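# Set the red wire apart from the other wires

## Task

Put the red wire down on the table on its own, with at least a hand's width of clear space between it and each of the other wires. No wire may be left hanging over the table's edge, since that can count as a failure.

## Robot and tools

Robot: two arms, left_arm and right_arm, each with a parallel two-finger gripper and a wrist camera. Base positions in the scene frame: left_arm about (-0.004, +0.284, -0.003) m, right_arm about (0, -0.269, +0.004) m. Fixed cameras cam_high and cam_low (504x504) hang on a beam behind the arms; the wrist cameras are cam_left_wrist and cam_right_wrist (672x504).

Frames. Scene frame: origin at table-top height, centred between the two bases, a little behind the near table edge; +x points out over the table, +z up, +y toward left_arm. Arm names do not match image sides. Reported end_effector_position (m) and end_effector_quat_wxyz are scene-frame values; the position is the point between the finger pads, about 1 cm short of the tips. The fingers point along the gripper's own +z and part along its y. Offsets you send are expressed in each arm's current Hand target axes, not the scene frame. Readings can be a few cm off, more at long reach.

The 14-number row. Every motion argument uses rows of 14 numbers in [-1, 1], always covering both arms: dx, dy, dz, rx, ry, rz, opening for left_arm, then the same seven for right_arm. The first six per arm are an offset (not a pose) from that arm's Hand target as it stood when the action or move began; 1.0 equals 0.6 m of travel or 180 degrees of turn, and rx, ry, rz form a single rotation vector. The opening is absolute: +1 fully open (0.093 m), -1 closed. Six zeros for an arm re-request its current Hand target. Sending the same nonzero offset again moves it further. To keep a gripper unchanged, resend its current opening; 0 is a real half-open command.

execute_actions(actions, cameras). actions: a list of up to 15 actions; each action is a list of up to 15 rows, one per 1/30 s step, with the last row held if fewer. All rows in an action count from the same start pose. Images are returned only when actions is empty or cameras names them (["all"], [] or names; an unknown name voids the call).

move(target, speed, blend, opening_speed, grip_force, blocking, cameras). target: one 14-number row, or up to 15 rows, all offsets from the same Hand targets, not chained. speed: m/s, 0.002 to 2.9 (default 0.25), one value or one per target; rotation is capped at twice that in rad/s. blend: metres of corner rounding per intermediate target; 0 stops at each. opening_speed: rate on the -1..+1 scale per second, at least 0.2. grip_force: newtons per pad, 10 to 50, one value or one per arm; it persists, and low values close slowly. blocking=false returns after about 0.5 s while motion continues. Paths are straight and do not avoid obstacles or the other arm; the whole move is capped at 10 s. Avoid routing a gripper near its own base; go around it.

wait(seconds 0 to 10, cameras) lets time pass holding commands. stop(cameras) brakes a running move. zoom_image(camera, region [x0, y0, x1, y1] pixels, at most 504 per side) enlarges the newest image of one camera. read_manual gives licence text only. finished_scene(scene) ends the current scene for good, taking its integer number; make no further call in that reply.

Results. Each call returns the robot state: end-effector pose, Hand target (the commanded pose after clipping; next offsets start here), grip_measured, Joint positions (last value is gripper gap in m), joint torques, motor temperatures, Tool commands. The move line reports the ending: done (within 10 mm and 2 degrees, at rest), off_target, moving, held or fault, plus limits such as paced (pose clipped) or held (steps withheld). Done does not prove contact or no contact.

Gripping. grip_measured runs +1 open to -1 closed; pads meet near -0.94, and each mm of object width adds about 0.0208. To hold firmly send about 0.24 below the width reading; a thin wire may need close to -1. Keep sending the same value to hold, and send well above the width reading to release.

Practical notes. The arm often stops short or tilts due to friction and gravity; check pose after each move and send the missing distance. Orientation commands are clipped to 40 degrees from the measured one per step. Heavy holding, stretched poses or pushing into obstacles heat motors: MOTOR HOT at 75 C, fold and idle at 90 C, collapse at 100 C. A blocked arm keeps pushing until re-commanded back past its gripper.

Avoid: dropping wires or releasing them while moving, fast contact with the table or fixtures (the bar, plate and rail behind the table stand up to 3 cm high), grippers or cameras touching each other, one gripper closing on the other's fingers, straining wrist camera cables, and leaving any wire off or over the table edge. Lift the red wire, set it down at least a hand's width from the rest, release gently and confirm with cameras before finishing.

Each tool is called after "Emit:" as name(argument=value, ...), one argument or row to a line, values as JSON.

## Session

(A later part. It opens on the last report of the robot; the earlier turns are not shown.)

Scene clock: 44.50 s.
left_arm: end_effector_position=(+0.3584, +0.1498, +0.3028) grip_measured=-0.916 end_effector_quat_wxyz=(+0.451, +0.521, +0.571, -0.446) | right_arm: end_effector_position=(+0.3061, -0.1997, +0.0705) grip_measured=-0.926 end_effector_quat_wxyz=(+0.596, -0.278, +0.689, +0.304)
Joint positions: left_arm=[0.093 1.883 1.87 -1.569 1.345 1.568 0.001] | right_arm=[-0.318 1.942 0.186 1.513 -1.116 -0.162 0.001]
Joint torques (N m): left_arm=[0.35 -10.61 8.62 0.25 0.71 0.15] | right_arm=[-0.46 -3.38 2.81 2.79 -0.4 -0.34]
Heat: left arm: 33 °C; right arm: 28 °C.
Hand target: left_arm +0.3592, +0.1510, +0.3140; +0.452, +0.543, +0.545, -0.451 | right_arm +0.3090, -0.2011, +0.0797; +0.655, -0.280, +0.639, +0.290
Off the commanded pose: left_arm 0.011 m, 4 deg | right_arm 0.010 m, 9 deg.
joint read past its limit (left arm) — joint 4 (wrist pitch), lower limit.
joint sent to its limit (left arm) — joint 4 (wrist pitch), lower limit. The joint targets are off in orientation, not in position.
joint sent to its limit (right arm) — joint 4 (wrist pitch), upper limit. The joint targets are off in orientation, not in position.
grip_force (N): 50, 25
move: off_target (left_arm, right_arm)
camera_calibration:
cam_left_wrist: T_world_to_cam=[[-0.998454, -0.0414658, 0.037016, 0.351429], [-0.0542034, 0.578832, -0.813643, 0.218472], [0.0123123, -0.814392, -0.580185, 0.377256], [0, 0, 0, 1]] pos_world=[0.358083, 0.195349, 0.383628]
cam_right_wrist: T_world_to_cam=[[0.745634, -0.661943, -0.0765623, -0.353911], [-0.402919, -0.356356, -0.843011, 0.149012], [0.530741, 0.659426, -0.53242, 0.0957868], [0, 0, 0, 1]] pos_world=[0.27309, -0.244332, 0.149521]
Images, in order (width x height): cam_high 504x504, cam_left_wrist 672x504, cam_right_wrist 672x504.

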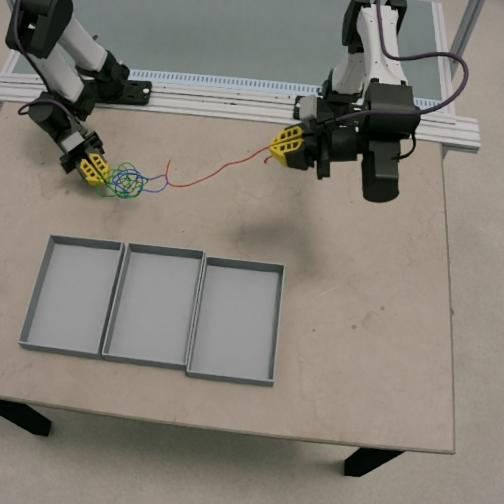

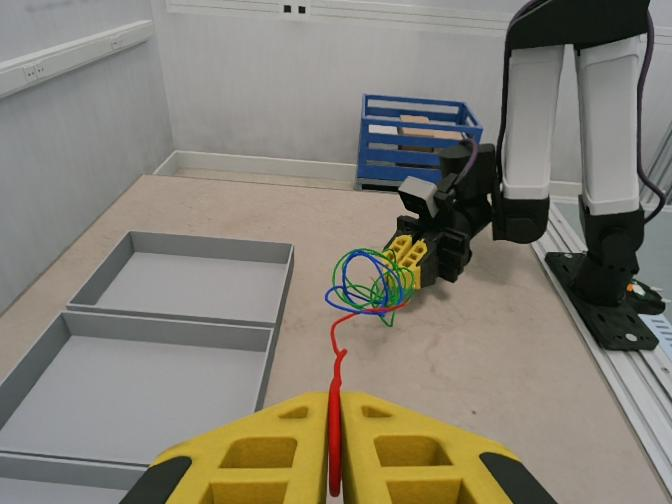

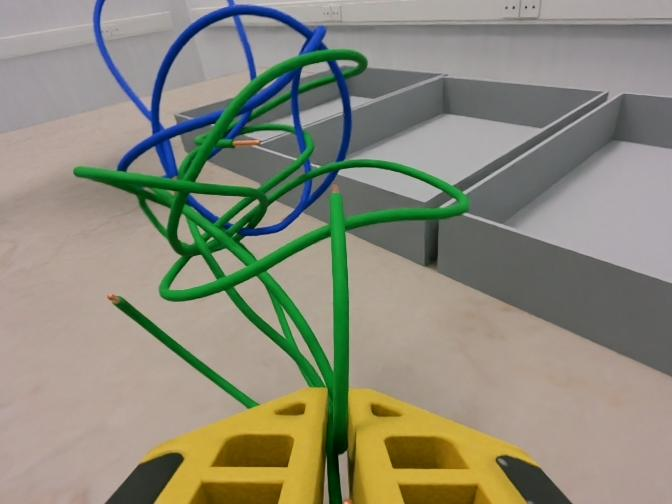

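Emit:
move(
  target=[
    [0.0, 0, 0, 0, 0, 0, -0.923361, 0.02, -0.045, -0.05, 0, 0, 0, -0.95],
  ],
  speed=0.04,
  cameras=["cam_right_wrist", "cam_left_wrist", "cam_high"],
)

Emit:
zoom_image(
  camera="cam_high",
  region=[50, 100, 290, 250],
)

Emit:
zoom_image(
  camera="cam_left_wrist",
  region=[270, 200, 500, 410],
)

Scene clock: 46.60 s.
left_arm: end_effector_position=(+0.3584, +0.1497, +0.3031) grip_measured=-0.916 end_effector_quat_wxyz=(+0.452, +0.521, +0.570, -0.447) | right_arm: end_effector_position=(+0.3057, -0.2391, +0.0588) grip_measured=-0.927 end_effector_quat_wxyz=(+0.604, -0.270, +0.683, +0.310)
Joint positions: left_arm=[0.093 1.883 1.87 -1.569 1.347 1.568 0.001] | right_arm=[-0.496 2.049 0.247 1.511 -1.291 -0.213 0.001]
Joint torques (N m): left_arm=[0.32 -10.56 8.66 0.25 0.7 0.16] | right_arm=[-0.43 -3.84 2.81 2.65 -0.48 -0.34]
Heat: left arm: 33 °C; right arm: 27 °C.
Hand target: left_arm +0.3592, +0.1510, +0.3140; +0.452, +0.543, +0.545, -0.451 | right_arm +0.3087, -0.2410, +0.0668; +0.655, -0.280, +0.639, +0.290
Off the commanded pose: left_arm 0.011 m, 4 deg | right_arm 0.009 m, 8 deg.
joint read past its limit (left arm) — joint 4 (wrist pitch), lower limit.
joint sent to its limit (left arm) — joint 4 (wrist pitch), lower limit. The joint targets are off in orientation, not in position.
joint sent to its limit (right arm) — joint 4 (wrist pitch), upper limit. The joint targets are off in orientation, not in position.
grip_force (N): 50, 25
move: off_target (left_arm, right_arm)
camera_calibration:
cam_left_wrist: T_world_to_cam=[[-0.998458, -0.0414162, 0.0369556, 0.351441], [-0.0541013, 0.577251, -0.814773, 0.219287], [0.0124121, -0.815516, -0.578602, 0.37703], [0, 0, 0, 1]] pos_world=[0.358083, 0.195445, 0.383832]
cam_right_wrist: T_world_to_cam=[[0.742463, -0.664333, -0.0860789, -0.379613], [-0.396089, -0.331734, -0.856193, 0.129505], [0.540242, 0.669787, -0.509435, 0.113992], [0, 0, 0, 1]] pos_world=[0.271561, -0.285578, 0.136276]
Images, in order (width x height): cam_high 504x504, cam_left_wrist 672x504, cam_right_wrist 672x504.

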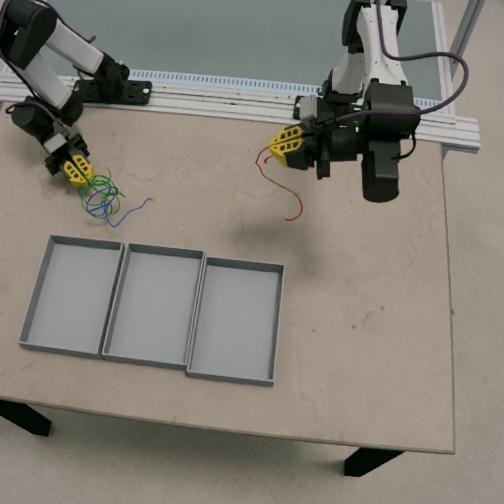

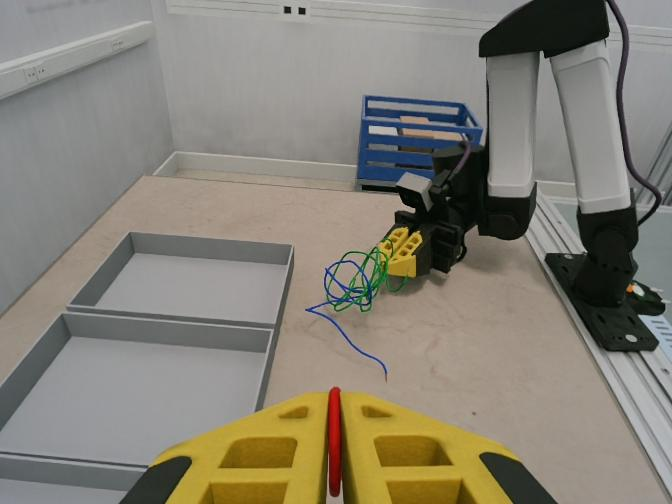

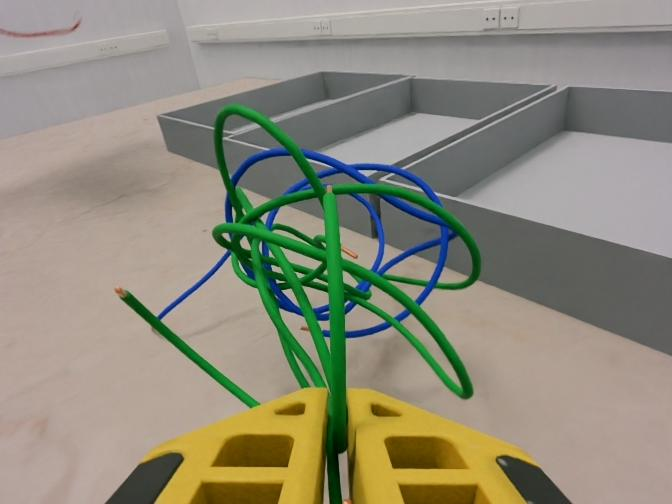

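Scaled by 2.100 from the camera's 504x504 image, which has a finer 720x720 frame.

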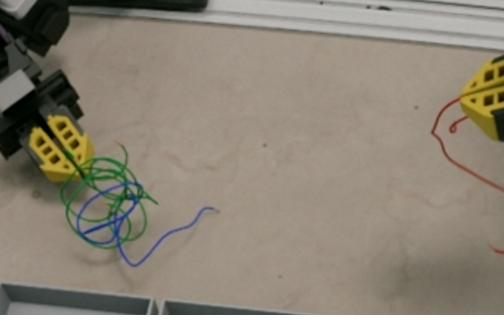

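Scaled by 2.191 from the camera's 672x504 image, which has a finer 960x720 frame.

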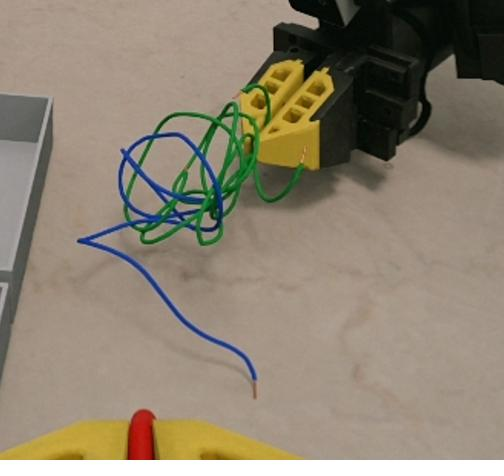

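Emit:
move(
  target=[
    [0.2586, -0.0328, 0.0273, 0, 0.03, 0, -0.923361, 0.0, 0, 0, 0, 0, 0, -0.95],
  ],
  speed=0.08,
  cameras=["cam_low", "cam_left_wrist", "cam_high", "cam_right_wrist"],
)

Emit:
zoom_image(
  camera="cam_low",
  region=[150, 130, 400, 380],
)

Scene clock: 49.83 s.
left_arm: end_effector_position=(+0.3387, +0.1620, +0.1671) grip_measured=-0.916 end_effector_quat_wxyz=(+0.427, +0.562, +0.566, -0.425) | right_arm: end_effector_position=(+0.3057, -0.2390, +0.0588) grip_measured=-0.927 end_effector_quat_wxyz=(+0.604, -0.270, +0.683, +0.310)
Joint positions: left_arm=[0.133 1.931 1.434 -1.338 1.252 1.872 0.001] | right_arm=[-0.496 2.049 0.247 1.511 -1.291 -0.213 0.001]
Joint torques (N m): left_arm=[0.46 -8.35 5.37 -0.1 0.53 0.21] | right_arm=[-0.43 -3.81 2.81 2.65 -0.47 -0.34]
Heat: left arm: 33 °C; right arm: 27 °C.
Hand target: left_arm +0.3393, +0.1633, +0.1585; +0.426, +0.563, +0.566, -0.425 | right_arm +0.3088, -0.2410, +0.0668; +0.655, -0.280, +0.639, +0.290
Off the commanded pose: left_arm 0.009 m, 0 deg | right_arm 0.009 m, 8 deg.
joint sent to its limit (right arm) — joint 4 (wrist pitch), upper limit. The joint targets are off in orientation, not in position.
grip_force (N): 50, 25
move: off_target (right_arm)
camera_calibration:
cam_left_wrist: T_world_to_cam=[[-0.999944, 0.0105387, 0.000926742, 0.335367], [0.00608134, 0.644267, -0.764777, 0.0607938], [-0.00865684, -0.764728, -0.644295, 0.318523], [0, 0, 0, 1]] pos_world=[0.337736, 0.200881, 0.251405]
cam_right_wrist: T_world_to_cam=[[0.742778, -0.664023, -0.0857526, -0.379588], [-0.395653, -0.331996, -0.856293, 0.129358], [0.540129, 0.669964, -0.509322, 0.113991], [0, 0, 0, 1]] pos_world=[0.271561, -0.285479, 0.136276]

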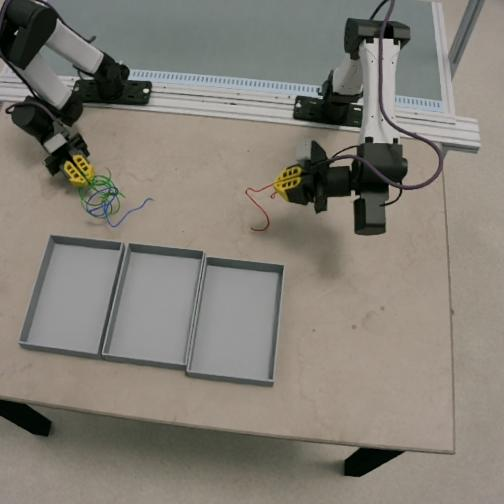

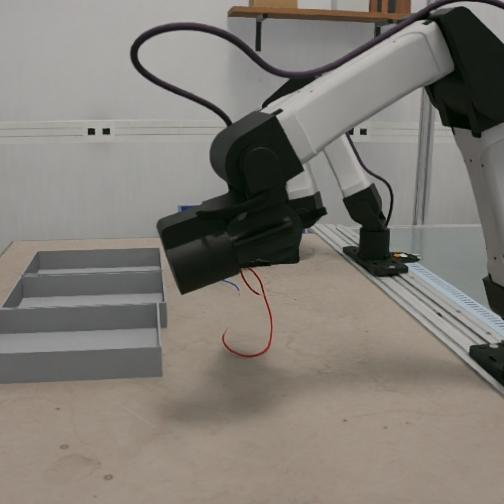

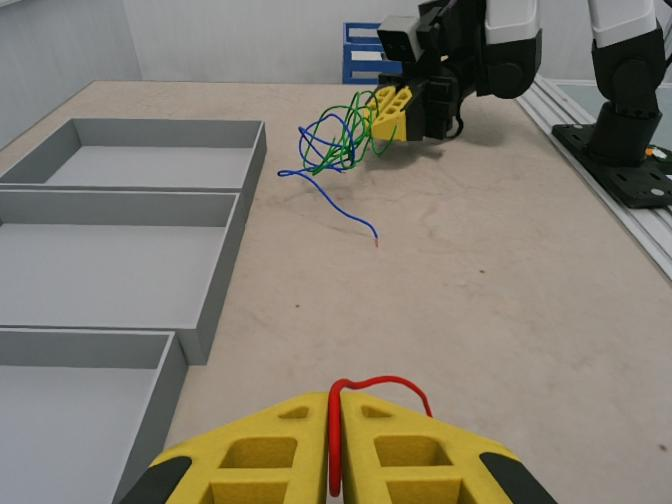

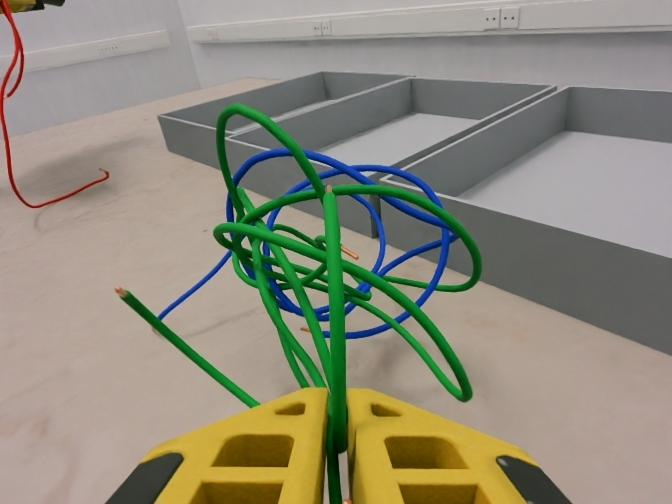

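Scaled by 2.016 from the camera's 504x504 image, which has a finer 720x720 frame.

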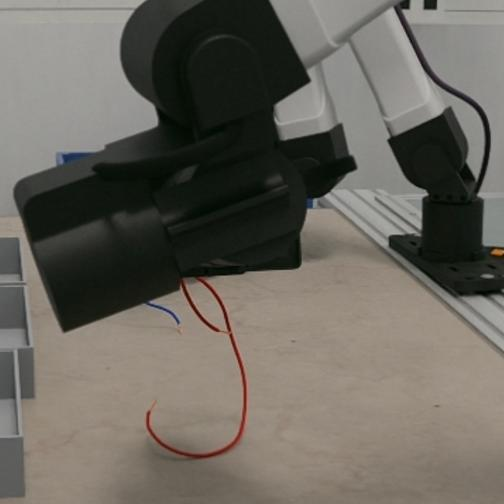

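Emit:
move(
  target=[
    [0.1739, 0, -0.002, 0, 0.0, 0, -0.923361, 0.0, 0, 0, 0, 0, 0, -0.95],
  ],
  speed=0.08,
  cameras=["cam_low", "cam_left_wrist", "cam_high"],
)

Emit:
zoom_image(
  camera="cam_low",
  region=[150, 180, 400, 430],
)

Scene clock: 52.13 s.
left_arm: end_effector_position=(+0.3413, +0.1926, +0.0676) grip_measured=-0.916 end_effector_quat_wxyz=(+0.427, +0.560, +0.574, -0.418) | right_arm: end_effector_position=(+0.3057, -0.2390, +0.0588) grip_measured=-0.927 end_effector_quat_wxyz=(+0.604, -0.270, +0.683, +0.310)
Joint positions: left_arm=[0.228 2.157 1.337 -1.205 1.213 2.076 0.001] | right_arm=[-0.496 2.049 0.247 1.511 -1.291 -0.213 0.001]
Joint torques (N m): left_arm=[0.34 -8.95 4.38 -0.41 0.48 0.2] | right_arm=[-0.44 -3.82 2.78 2.66 -0.48 -0.34]
Heat: left arm: 33 °C; right arm: 27 °C.
Hand target: left_arm +0.3392, +0.1933, +0.0585; +0.426, +0.563, +0.566, -0.425 | right_arm +0.3088, -0.2410, +0.0668; +0.655, -0.280, +0.639, +0.290
Off the commanded pose: left_arm 0.009 m, 1 deg | right_arm 0.009 m, 8 deg.
joint sent to its limit (left arm) — joint 6 (wrist roll), upper limit. The joint targets still meet the commanded pose.
joint sent to its limit (right arm) — joint 4 (wrist pitch), upper limit. The joint targets are off in orientation, not in position.
grip_force (N): 50, 25
move: off_target (right_arm)
camera_calibration:
cam_left_wrist: T_world_to_cam=[[-0.999978, -0.00667031, 0.000355365, 0.341045], [-0.00463524, 0.654617, -0.755946, -0.0340463], [0.00480977, -0.755931, -0.654634, 0.272269], [0, 0, 0, 1]] pos_world=[0.33957, 0.230379, 0.152378]
Images, in order (width x height): cam_high 504x504, cam_low 504x504, cam_left_wrist 672x504.

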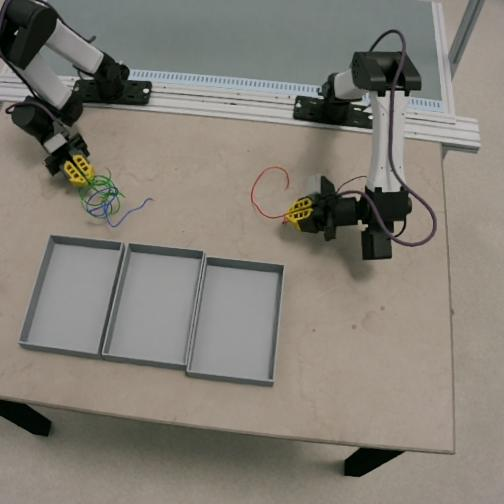

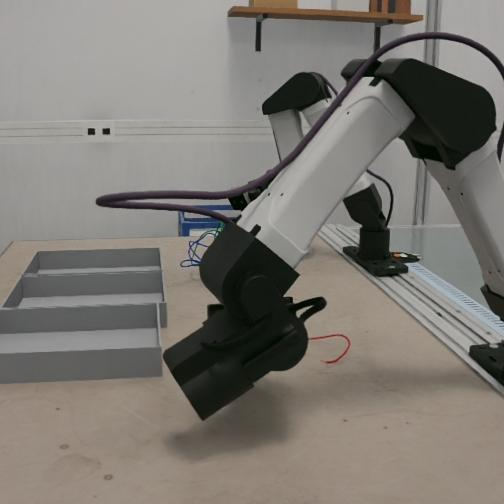

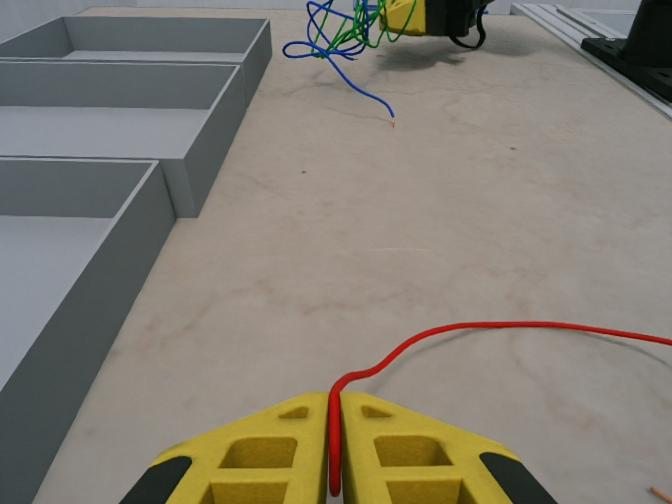

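Scaled by 2.016 from the camera's 504x504 image, which has a finer 720x720 frame.

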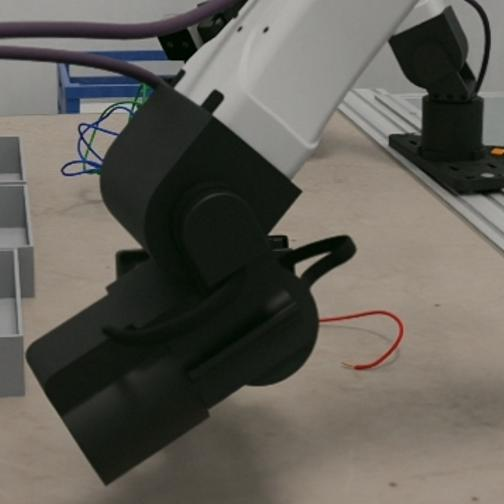

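Emit:
move(
  target=[
    [-0.02, 0, 0, -0.2, 0.17, -0.06, -0.923361, 0.0, 0, 0, 0, 0, 0, -0.95],
  ],
  speed=0.15,
  cameras=["cam_low", "cam_left_wrist", "cam_high"],
)

Emit:
zoom_image(
  camera="cam_low",
  region=[150, 180, 400, 430],
)

Scene clock: 56.17 s.
left_arm: end_effector_position=(+0.3405, +0.1922, +0.0651) grip_measured=-0.916 end_effector_quat_wxyz=(+0.366, +0.441, +0.812, -0.113) | right_arm: end_effector_position=(+0.3057, -0.2390, +0.0588) grip_measured=-0.927 end_effector_quat_wxyz=(+0.604, -0.270, +0.683, +0.310)
Joint positions: left_arm=[-0.013 1.466 0.711 -0.17 0.477 0.802 0.001] | right_arm=[-0.496 2.049 0.247 1.511 -1.291 -0.213 0.001]
Joint torques (N m): left_arm=[-0.87 -8.5 6.09 1.58 0.2 -0.06] | right_arm=[-0.44 -3.84 2.82 2.65 -0.48 -0.35]
Heat: left arm: 33 °C; right arm: 27 °C.
Hand target: left_arm +0.3391, +0.1900, +0.0701; +0.375, +0.442, +0.808, -0.108 | right_arm +0.3088, -0.2410, +0.0668; +0.655, -0.280, +0.639, +0.290
Off the commanded pose: left_arm 0.006 m, 1 deg | right_arm 0.009 m, 8 deg.
joint sent to its limit (right arm) — joint 4 (wrist pitch), upper limit. The joint targets are off in orientation, not in position.
grip_force (N): 50, 25
move: off_target (right_arm)
camera_calibration:
cam_left_wrist: T_world_to_cam=[[-0.808292, -0.573727, -0.132295, 0.392678], [-0.506494, 0.792113, -0.340617, 0.081827], [0.300214, -0.208312, -0.930848, 0.0824811], [0, 0, 0, 1]] pos_world=[0.334081, 0.177656, 0.156598]
Images, in order (width x height): cam_high 504x504, cam_low 504x504, cam_left_wrist 672x504.

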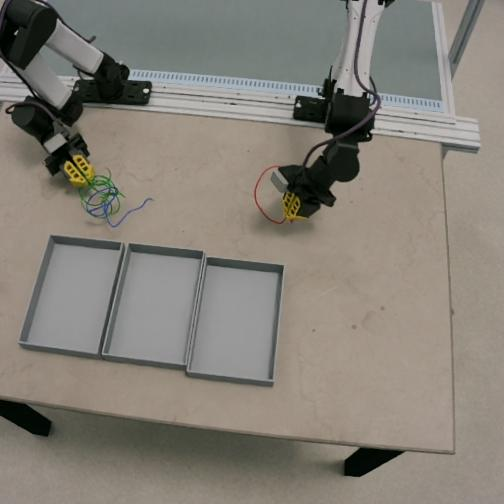

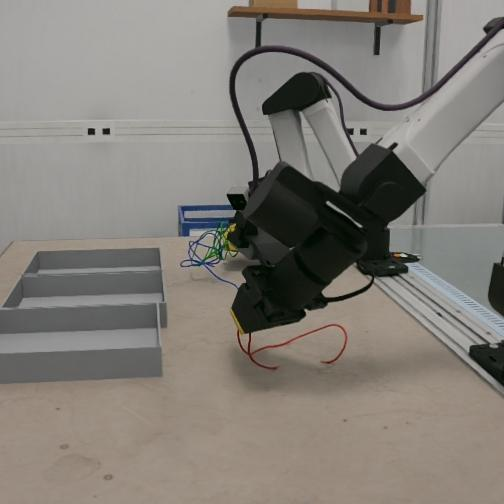

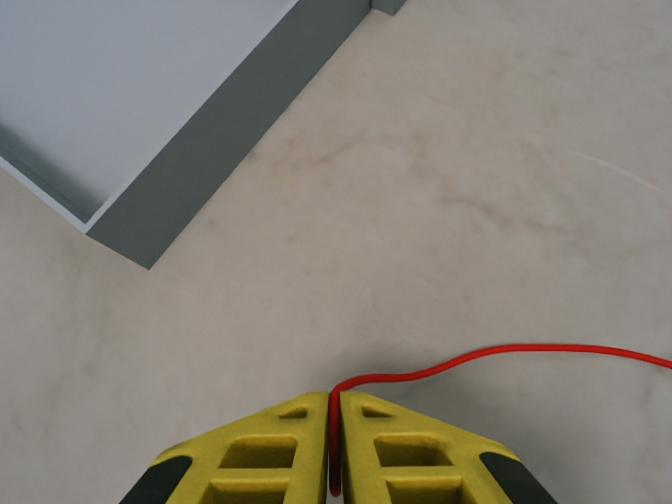

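Scaled by 2.016 from the camera's 504x504 image, which has a finer 720x720 frame.

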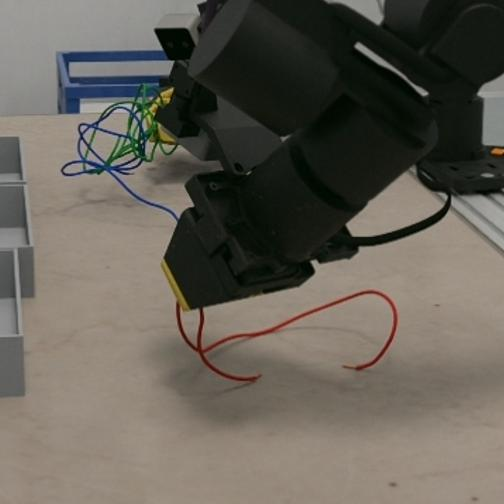

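Emit:
move(
  target=[
    [0.0409, -0.0092, 0.0407, 0, 0, 0, -0.923361, 0.0, 0, 0, 0, 0, 0, -0.95],
  ],
  speed=0.08,
  cameras=["cam_low"],
)

Emit:
zoom_image(
  camera="cam_low",
  region=[150, 180, 400, 430],
)

Scene clock: 57.53 s.
left_arm: end_effector_position=(+0.3441, +0.1914, +0.0449) grip_measured=-0.916 end_effector_quat_wxyz=(+0.386, +0.442, +0.803, -0.103) | right_arm: end_effector_position=(+0.3057, -0.2390, +0.0588) grip_measured=-0.927 end_effector_quat_wxyz=(+0.604, -0.270, +0.683, +0.310)
Joint positions: left_arm=[-0.013 1.52 0.633 0.008 0.477 0.802 0.001] | right_arm=[-0.496 2.049 0.247 1.511 -1.291 -0.213 0.001]
Joint torques (N m): left_arm=[-0.44 -4.74 5.59 1.6 0.23 -0.02] | right_arm=[-0.42 -3.84 2.82 2.64 -0.48 -0.34]
Heat: left arm: 32 °C; right arm: 27 °C.
Hand target: left_arm +0.3392, +0.1900, +0.0351; +0.375, +0.442, +0.808, -0.108 | right_arm +0.3088, -0.2410, +0.0668; +0.655, -0.280, +0.639, +0.290
Off the commanded pose: left_arm 0.011 m, 1 deg | right_arm 0.009 m, 8 deg.
joint sent to its limit (right arm) — joint 4 (wrist pitch), upper limit. The joint targets are off in orientation, not in position.
grip_force (N): 50, 25
move: off_target (left_arm, right_arm)
Images, in order (width x height): cam_low 504x504.

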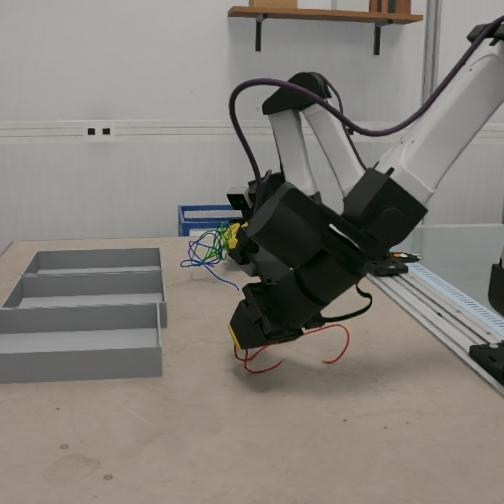

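Scaled by 2.016 from the camera's 504x504 image, which has a finer 720x720 frame.

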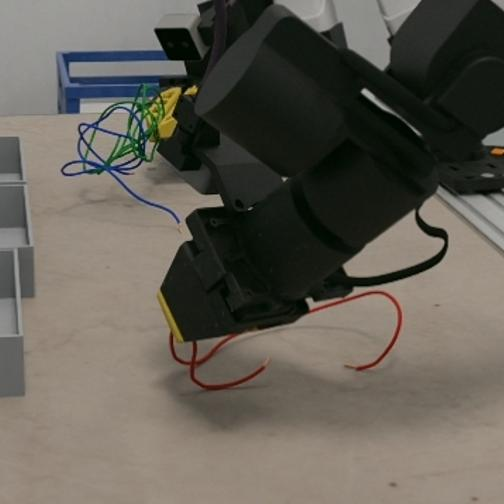

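Emit:
move(
  target=[
    [0.0164, -0.0037, 0.0163, 0, 0, 0, -0.923361, 0.0, 0, 0, 0, 0, 0, -0.95],
  ],
  speed=0.08,
  cameras=["cam_low", "cam_left_wrist"],
)

Emit:
zoom_image(
  camera="cam_low",
  region=[150, 180, 400, 430],
)

Scene clock: 58.60 s.
left_arm: end_effector_position=(+0.3496, +0.1909, +0.0365) grip_measured=-0.916 end_effector_quat_wxyz=(+0.397, +0.443, +0.798, -0.097) | right_arm: end_effector_position=(+0.3057, -0.2390, +0.0588) grip_measured=-0.927 end_effector_quat_wxyz=(+0.604, -0.270, +0.683, +0.310)
Joint positions: left_arm=[-0.013 1.562 0.612 0.1 0.477 0.802 0.001] | right_arm=[-0.496 2.049 0.247 1.511 -1.291 -0.213 0.001]
Joint torques (N m): left_arm=[-0.25 -4.62 5.03 1.45 0.23 -0.01] | right_arm=[-0.42 -3.84 2.81 2.65 -0.47 -0.34]
Heat: left arm: 32 °C; right arm: 27 °C.
Hand target: left_arm +0.3392, +0.1900, +0.0210; +0.375, +0.442, +0.808, -0.108 | right_arm +0.3088, -0.2410, +0.0668; +0.655, -0.280, +0.639, +0.290
Off the commanded pose: left_arm 0.019 m, 3 deg | right_arm 0.009 m, 8 deg.
joint sent to its limit (right arm) — joint 4 (wrist pitch), upper limit. The joint targets are off in orientation, not in position.
grip_force (N): 50, 25
move: off_target (left_arm, right_arm)
camera_calibration:
cam_left_wrist: T_world_to_cam=[[-0.794877, -0.576337, -0.189755, 0.393427], [-0.481954, 0.789691, -0.379615, 0.0709905], [0.368634, -0.210294, -0.905475, 0.0283396], [0, 0, 0, 1]] pos_world=[0.336493, 0.176646, 0.127265]
Images, in order (width x height): cam_low 504x504, cam_left_wrist 672x504.

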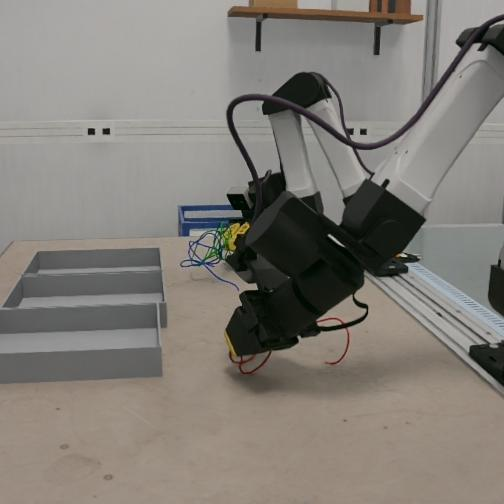

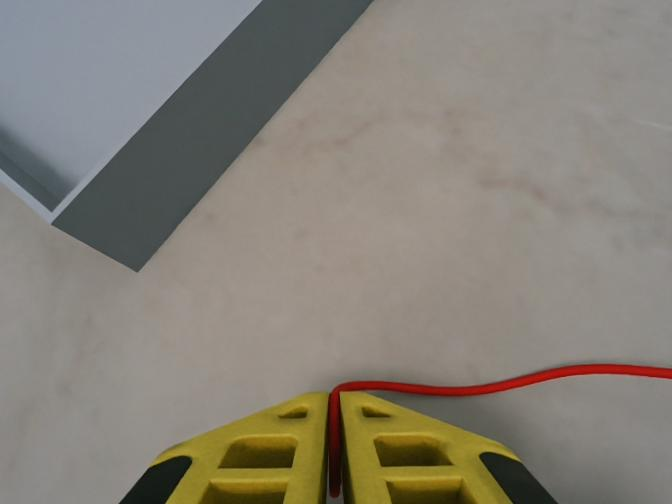

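Scaled by 2.016 from the camera's 504x504 image, which has a finer 720x720 frame.

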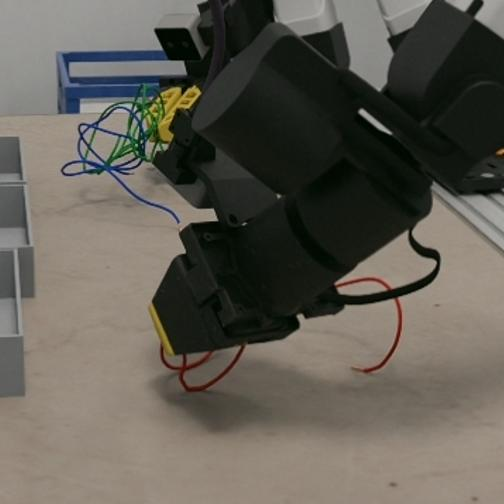

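Emit:
move(
  target=[
    [0, 0, 0, 0, 0, 0, -0.6, 0.035, 0, 0, 0, 0, 0, -0.95],
  ],
  speed=0.05,
  opening_speed=0.5,
  cameras=["cam_low", "cam_right_wrist"],
)

Emit:
zoom_image(
  camera="cam_low",
  region=[170, 170, 330, 300],
)

Scene clock: 60.13 s.
left_arm: end_effector_position=(+0.3463, +0.1909, +0.0316) grip_measured=-0.602 end_effector_quat_wxyz=(+0.390, +0.443, +0.801, -0.101) | right_arm: end_effector_position=(+0.3062, -0.2386, +0.0385) grip_measured=-0.927 end_effector_quat_wxyz=(+0.597, -0.277, +0.685, +0.312)
Joint positions: left_arm=[-0.013 1.569 0.605 0.097 0.477 0.802 0.016] | right_arm=[-0.496 2.148 0.277 1.51 -1.3 -0.282 0.001]
Joint torques (N m): left_arm=[-0.29 -5.11 5.52 1.46 0.23 -0.02] | right_arm=[-0.49 -4.11 2.18 2.63 -0.53 -0.34]
Heat: left arm: 32 °C; right arm: 27 °C.
Hand target: left_arm +0.3393, +0.1900, +0.0211; +0.375, +0.442, +0.808, -0.108 | right_arm +0.3091, -0.2406, +0.0458; +0.655, -0.280, +0.639, +0.290
Off the commanded pose: left_arm 0.013 m, 2 deg | right_arm 0.008 m, 9 deg.
joint sent to its limit (right arm) — joint 4 (wrist pitch), upper limit. The joint targets are off in orientation, not in position.
grip_force (N): 50, 25
move: off_target (left_arm, right_arm)
camera_calibration:
cam_right_wrist: T_world_to_cam=[[0.751883, -0.653696, -0.0857567, -0.38178], [-0.398934, -0.347533, -0.848571, 0.109254], [0.524904, 0.672237, -0.522086, 0.108858], [0, 0, 0, 1]] pos_world=[0.273499, -0.284777, 0.116803]
Images, in order (width x height): cam_low 504x504, cam_right_wrist 672x504.

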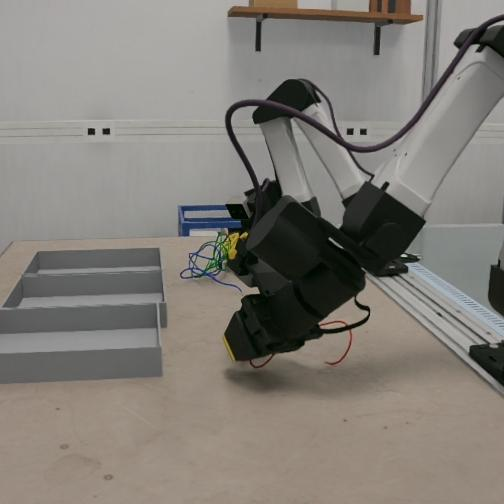

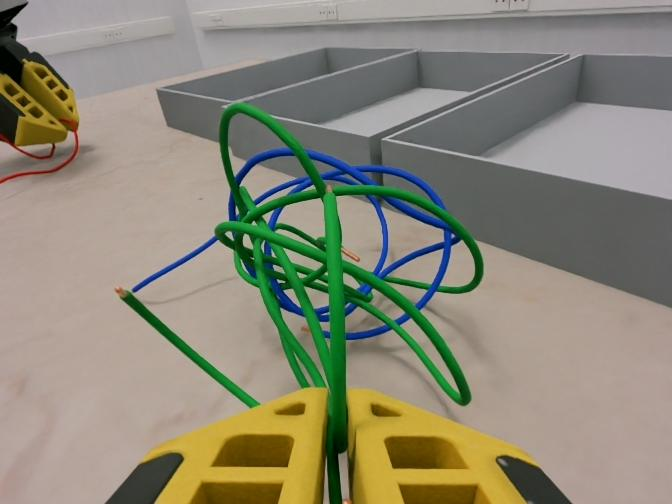

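Scaled by 3.150 from the camera's 504x504 image, which has a finer 720x720 frame.

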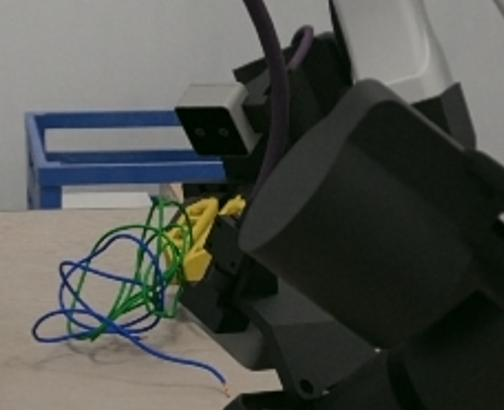

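Emit:
move(
  target=[
    [0, 0, 0, 0, 0, 0, -0.4, 0.0, 0, 0, 0, 0, 0, -0.6],
  ],
  speed=0.05,
  opening_speed=0.4,
  cameras=["all"],
)

Emit:
zoom_image(
  camera="cam_low",
  region=[170, 170, 330, 300],
)

Scene clock: 61.40 s.
left_arm: end_effector_position=(+0.3463, +0.1909, +0.0316) grip_measured=-0.402 end_effector_quat_wxyz=(+0.390, +0.443, +0.801, -0.101) | right_arm: end_effector_position=(+0.3059, -0.2383, +0.0387) grip_measured=-0.601 end_effector_quat_wxyz=(+0.597, -0.278, +0.685, +0.313)
Joint positions: left_arm=[-0.013 1.569 0.605 0.097 0.477 0.802 0.026] | right_arm=[-0.496 2.148 0.277 1.51 -1.303 -0.283 0.016]
Joint torques (N m): left_arm=[-0.29 -5.09 5.52 1.46 0.23 -0.02] | right_arm=[-0.5 -4.11 2.22 2.64 -0.51 -0.34]
Heat: left arm: 32 °C; right arm: 26 °C.
Hand target: left_arm +0.3393, +0.1900, +0.0211; +0.375, +0.442, +0.808, -0.108 | right_arm +0.3091, -0.2406, +0.0459; +0.655, -0.280, +0.639, +0.290
Off the commanded pose: left_arm 0.013 m, 2 deg | right_arm 0.008 m, 9 deg.
joint sent to its limit (right arm) — joint 4 (wrist pitch), upper limit. The joint targets are off in orientation, not in position.
grip_force (N): 50, 25
move: off_target (left_arm, right_arm)
camera_calibration:
cam_left_wrist: T_world_to_cam=[[-0.798118, -0.575779, -0.177446, 0.39049], [-0.48754, 0.790227, -0.371276, 0.0691485], [0.353996, -0.20981, -0.911409, 0.0302896], [0, 0, 0, 1]] pos_world=[0.334647, 0.176548, 0.12257]
cam_right_wrist: T_world_to_cam=[[0.753651, -0.651721, -0.0852665, -0.381473], [-0.39718, -0.348206, -0.849117, 0.108719], [0.523697, 0.673804, -0.521276, 0.109563], [0, 0, 0, 1]] pos_world=[0.2733, -0.284581, 0.116901]

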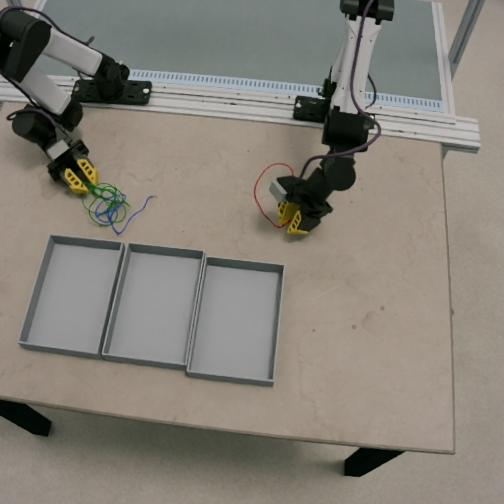

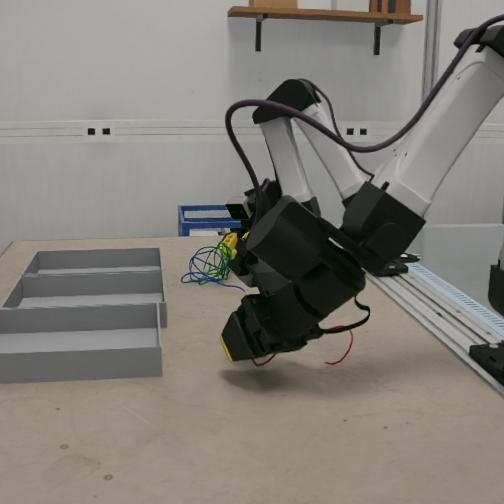

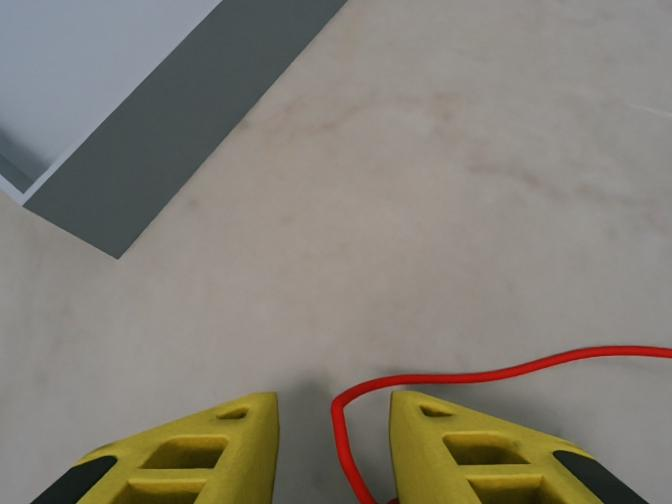

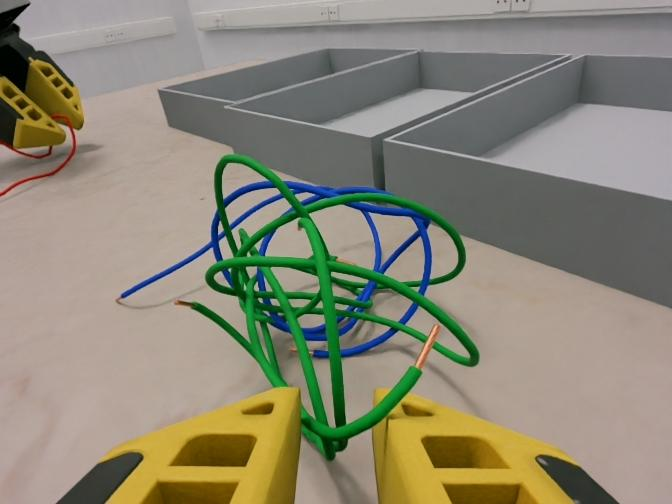

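Scaled by 3.150 from the camera's 504x504 image, which has a finer 720x720 frame.

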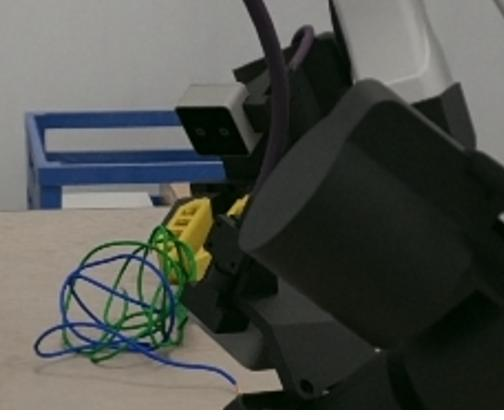

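Emit:
move(
  target=[
    [0, 0, -0.13, 0, 0, 0, -0.4, 0.0, 0, -0.1, 0, 0, 0, -0.3],
  ],
  speed=0.08,
  cameras=["all"],
)

Scene clock: 63.50 s.
left_arm: end_effector_position=(+0.2955, +0.2288, +0.0640) grip_measured=-0.402 end_effector_quat_wxyz=(+0.361, +0.437, +0.816, -0.113) | right_arm: end_effector_position=(+0.2730, -0.2877, +0.0418) grip_measured=-0.301 end_effector_quat_wxyz=(+0.638, -0.267, +0.658, +0.296)
Joint positions: left_arm=[0.143 1.293 0.593 -0.307 0.558 0.942 0.026] | right_arm=[-0.773 2.197 0.261 1.505 -1.548 -0.412 0.031]
Joint torques (N m): left_arm=[0.65 -6.2 8.68 1.2 0.44 0.14] | right_arm=[-0.43 -4.26 0.17 1.92 -0.69 -0.44]
Heat: left arm: 31 °C; right arm: 26 °C.
Hand target: left_arm +0.2994, +0.2293, +0.0753; +0.375, +0.442, +0.808, -0.108 | right_arm +0.2686, -0.2849, +0.0442; +0.655, -0.280, +0.639, +0.290
Off the commanded pose: left_arm 0.012 m, 2 deg | right_arm 0.006 m, 3 deg.
grip_force (N): 50, 25
move: off_target (left_arm, right_arm)
camera_calibration:
cam_left_wrist: T_world_to_cam=[[-0.804381, -0.581072, -0.123804, 0.377078], [-0.518261, 0.788162, -0.331973, 0.03355], [0.290478, -0.20287, -0.935129, 0.104457], [0, 0, 0, 1]] pos_world=[0.290359, 0.213857, 0.155502]
cam_right_wrist: T_world_to_cam=[[0.728845, -0.683579, -0.0387917, -0.392863], [-0.33354, -0.305005, -0.892033, 0.0779995], [0.597944, 0.663092, -0.450302, 0.135442], [0, 0, 0, 1]] pos_world=[0.231365, -0.334574, 0.115328]

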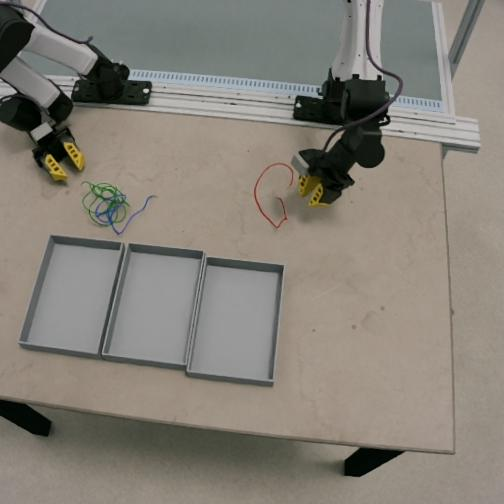

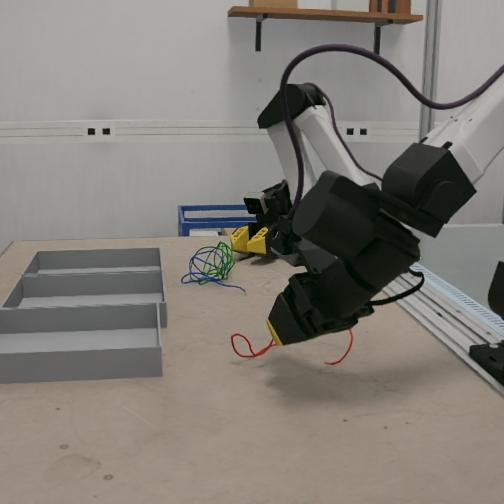

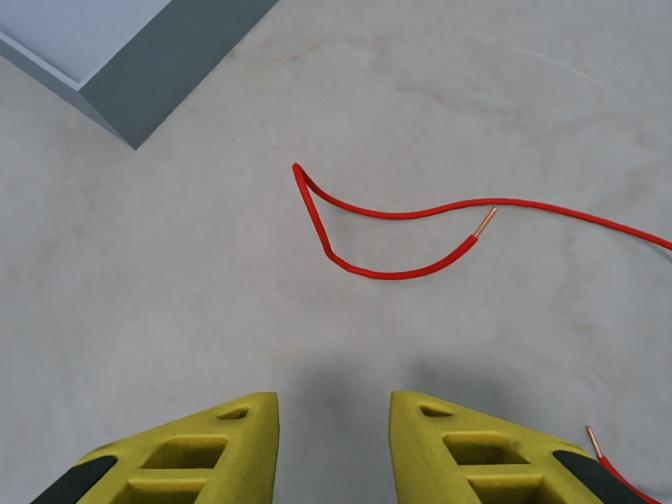

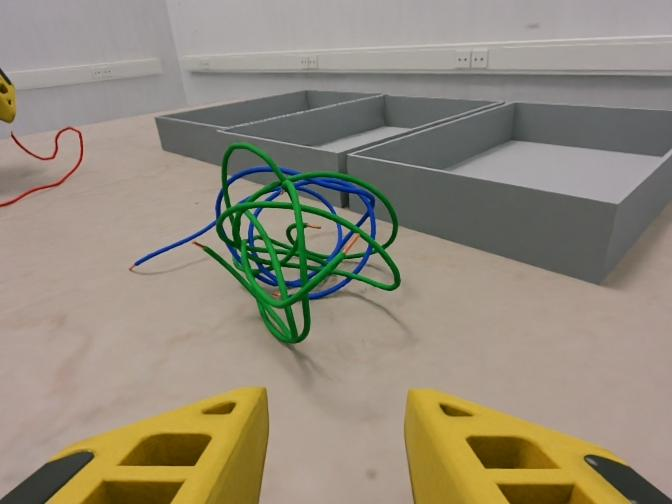

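Emit:
move(
  target=[
    [-0.1169, 0.0262, -0.1161, 0, 0, 0, -0.4, -0.1666, 0.0006, 0.0044, 0, 0, 0, -0.3],
  ],
  speed=0.12,
  cameras=["cam_high", "cam_low"],
)

Scene clock: 65.47 s.
left_arm: end_effector_position=(+0.2988, +0.2319, +0.1633) grip_measured=-0.402 end_effector_quat_wxyz=(+0.364, +0.437, +0.815, -0.111) | right_arm: end_effector_position=(+0.2713, -0.2863, +0.1411) grip_measured=-0.301 end_effector_quat_wxyz=(+0.645, -0.277, +0.650, +0.290)
Joint positions: left_arm=[0.143 1.187 0.93 -0.744 0.558 0.942 0.026] | right_arm=[-0.773 1.639 0.211 1.44 -1.555 0.001 0.031]
Joint torques (N m): left_arm=[-0.59 -5.41 9.68 1.19 0.38 0.01] | right_arm=[-0.35 -4.37 3.14 1.77 -0.15 -0.06]
Heat: left arm: 31 °C; right arm: 26 °C.
Hand target: left_arm +0.2994, +0.2294, +0.1753; +0.375, +0.442, +0.808, -0.108 | right_arm +0.2686, -0.2849, +0.1442; +0.655, -0.280, +0.639, +0.290
Off the commanded pose: left_arm 0.012 m, 2 deg | right_arm 0.004 m, 2 deg.
grip_force (N): 50, 25
move: off_target (left_arm)
Images, in order (width x height): cam_high 504x504, cam_low 504x504.

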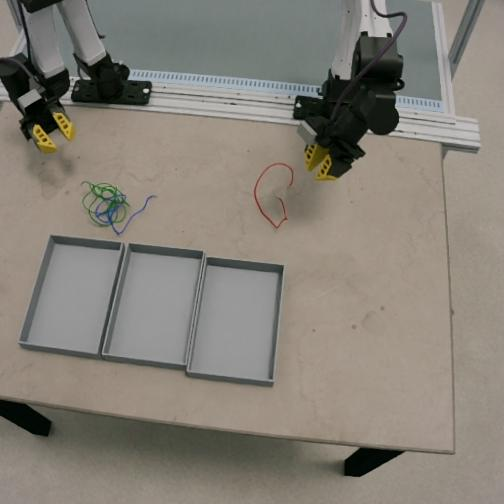

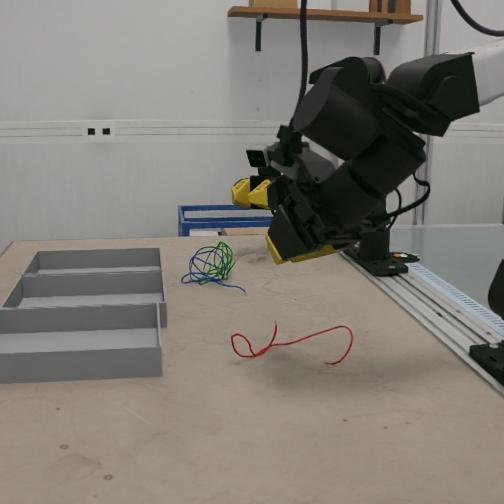

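Emit:
finished_scene(
  scene=1,
)

The scene is finished: the task was done.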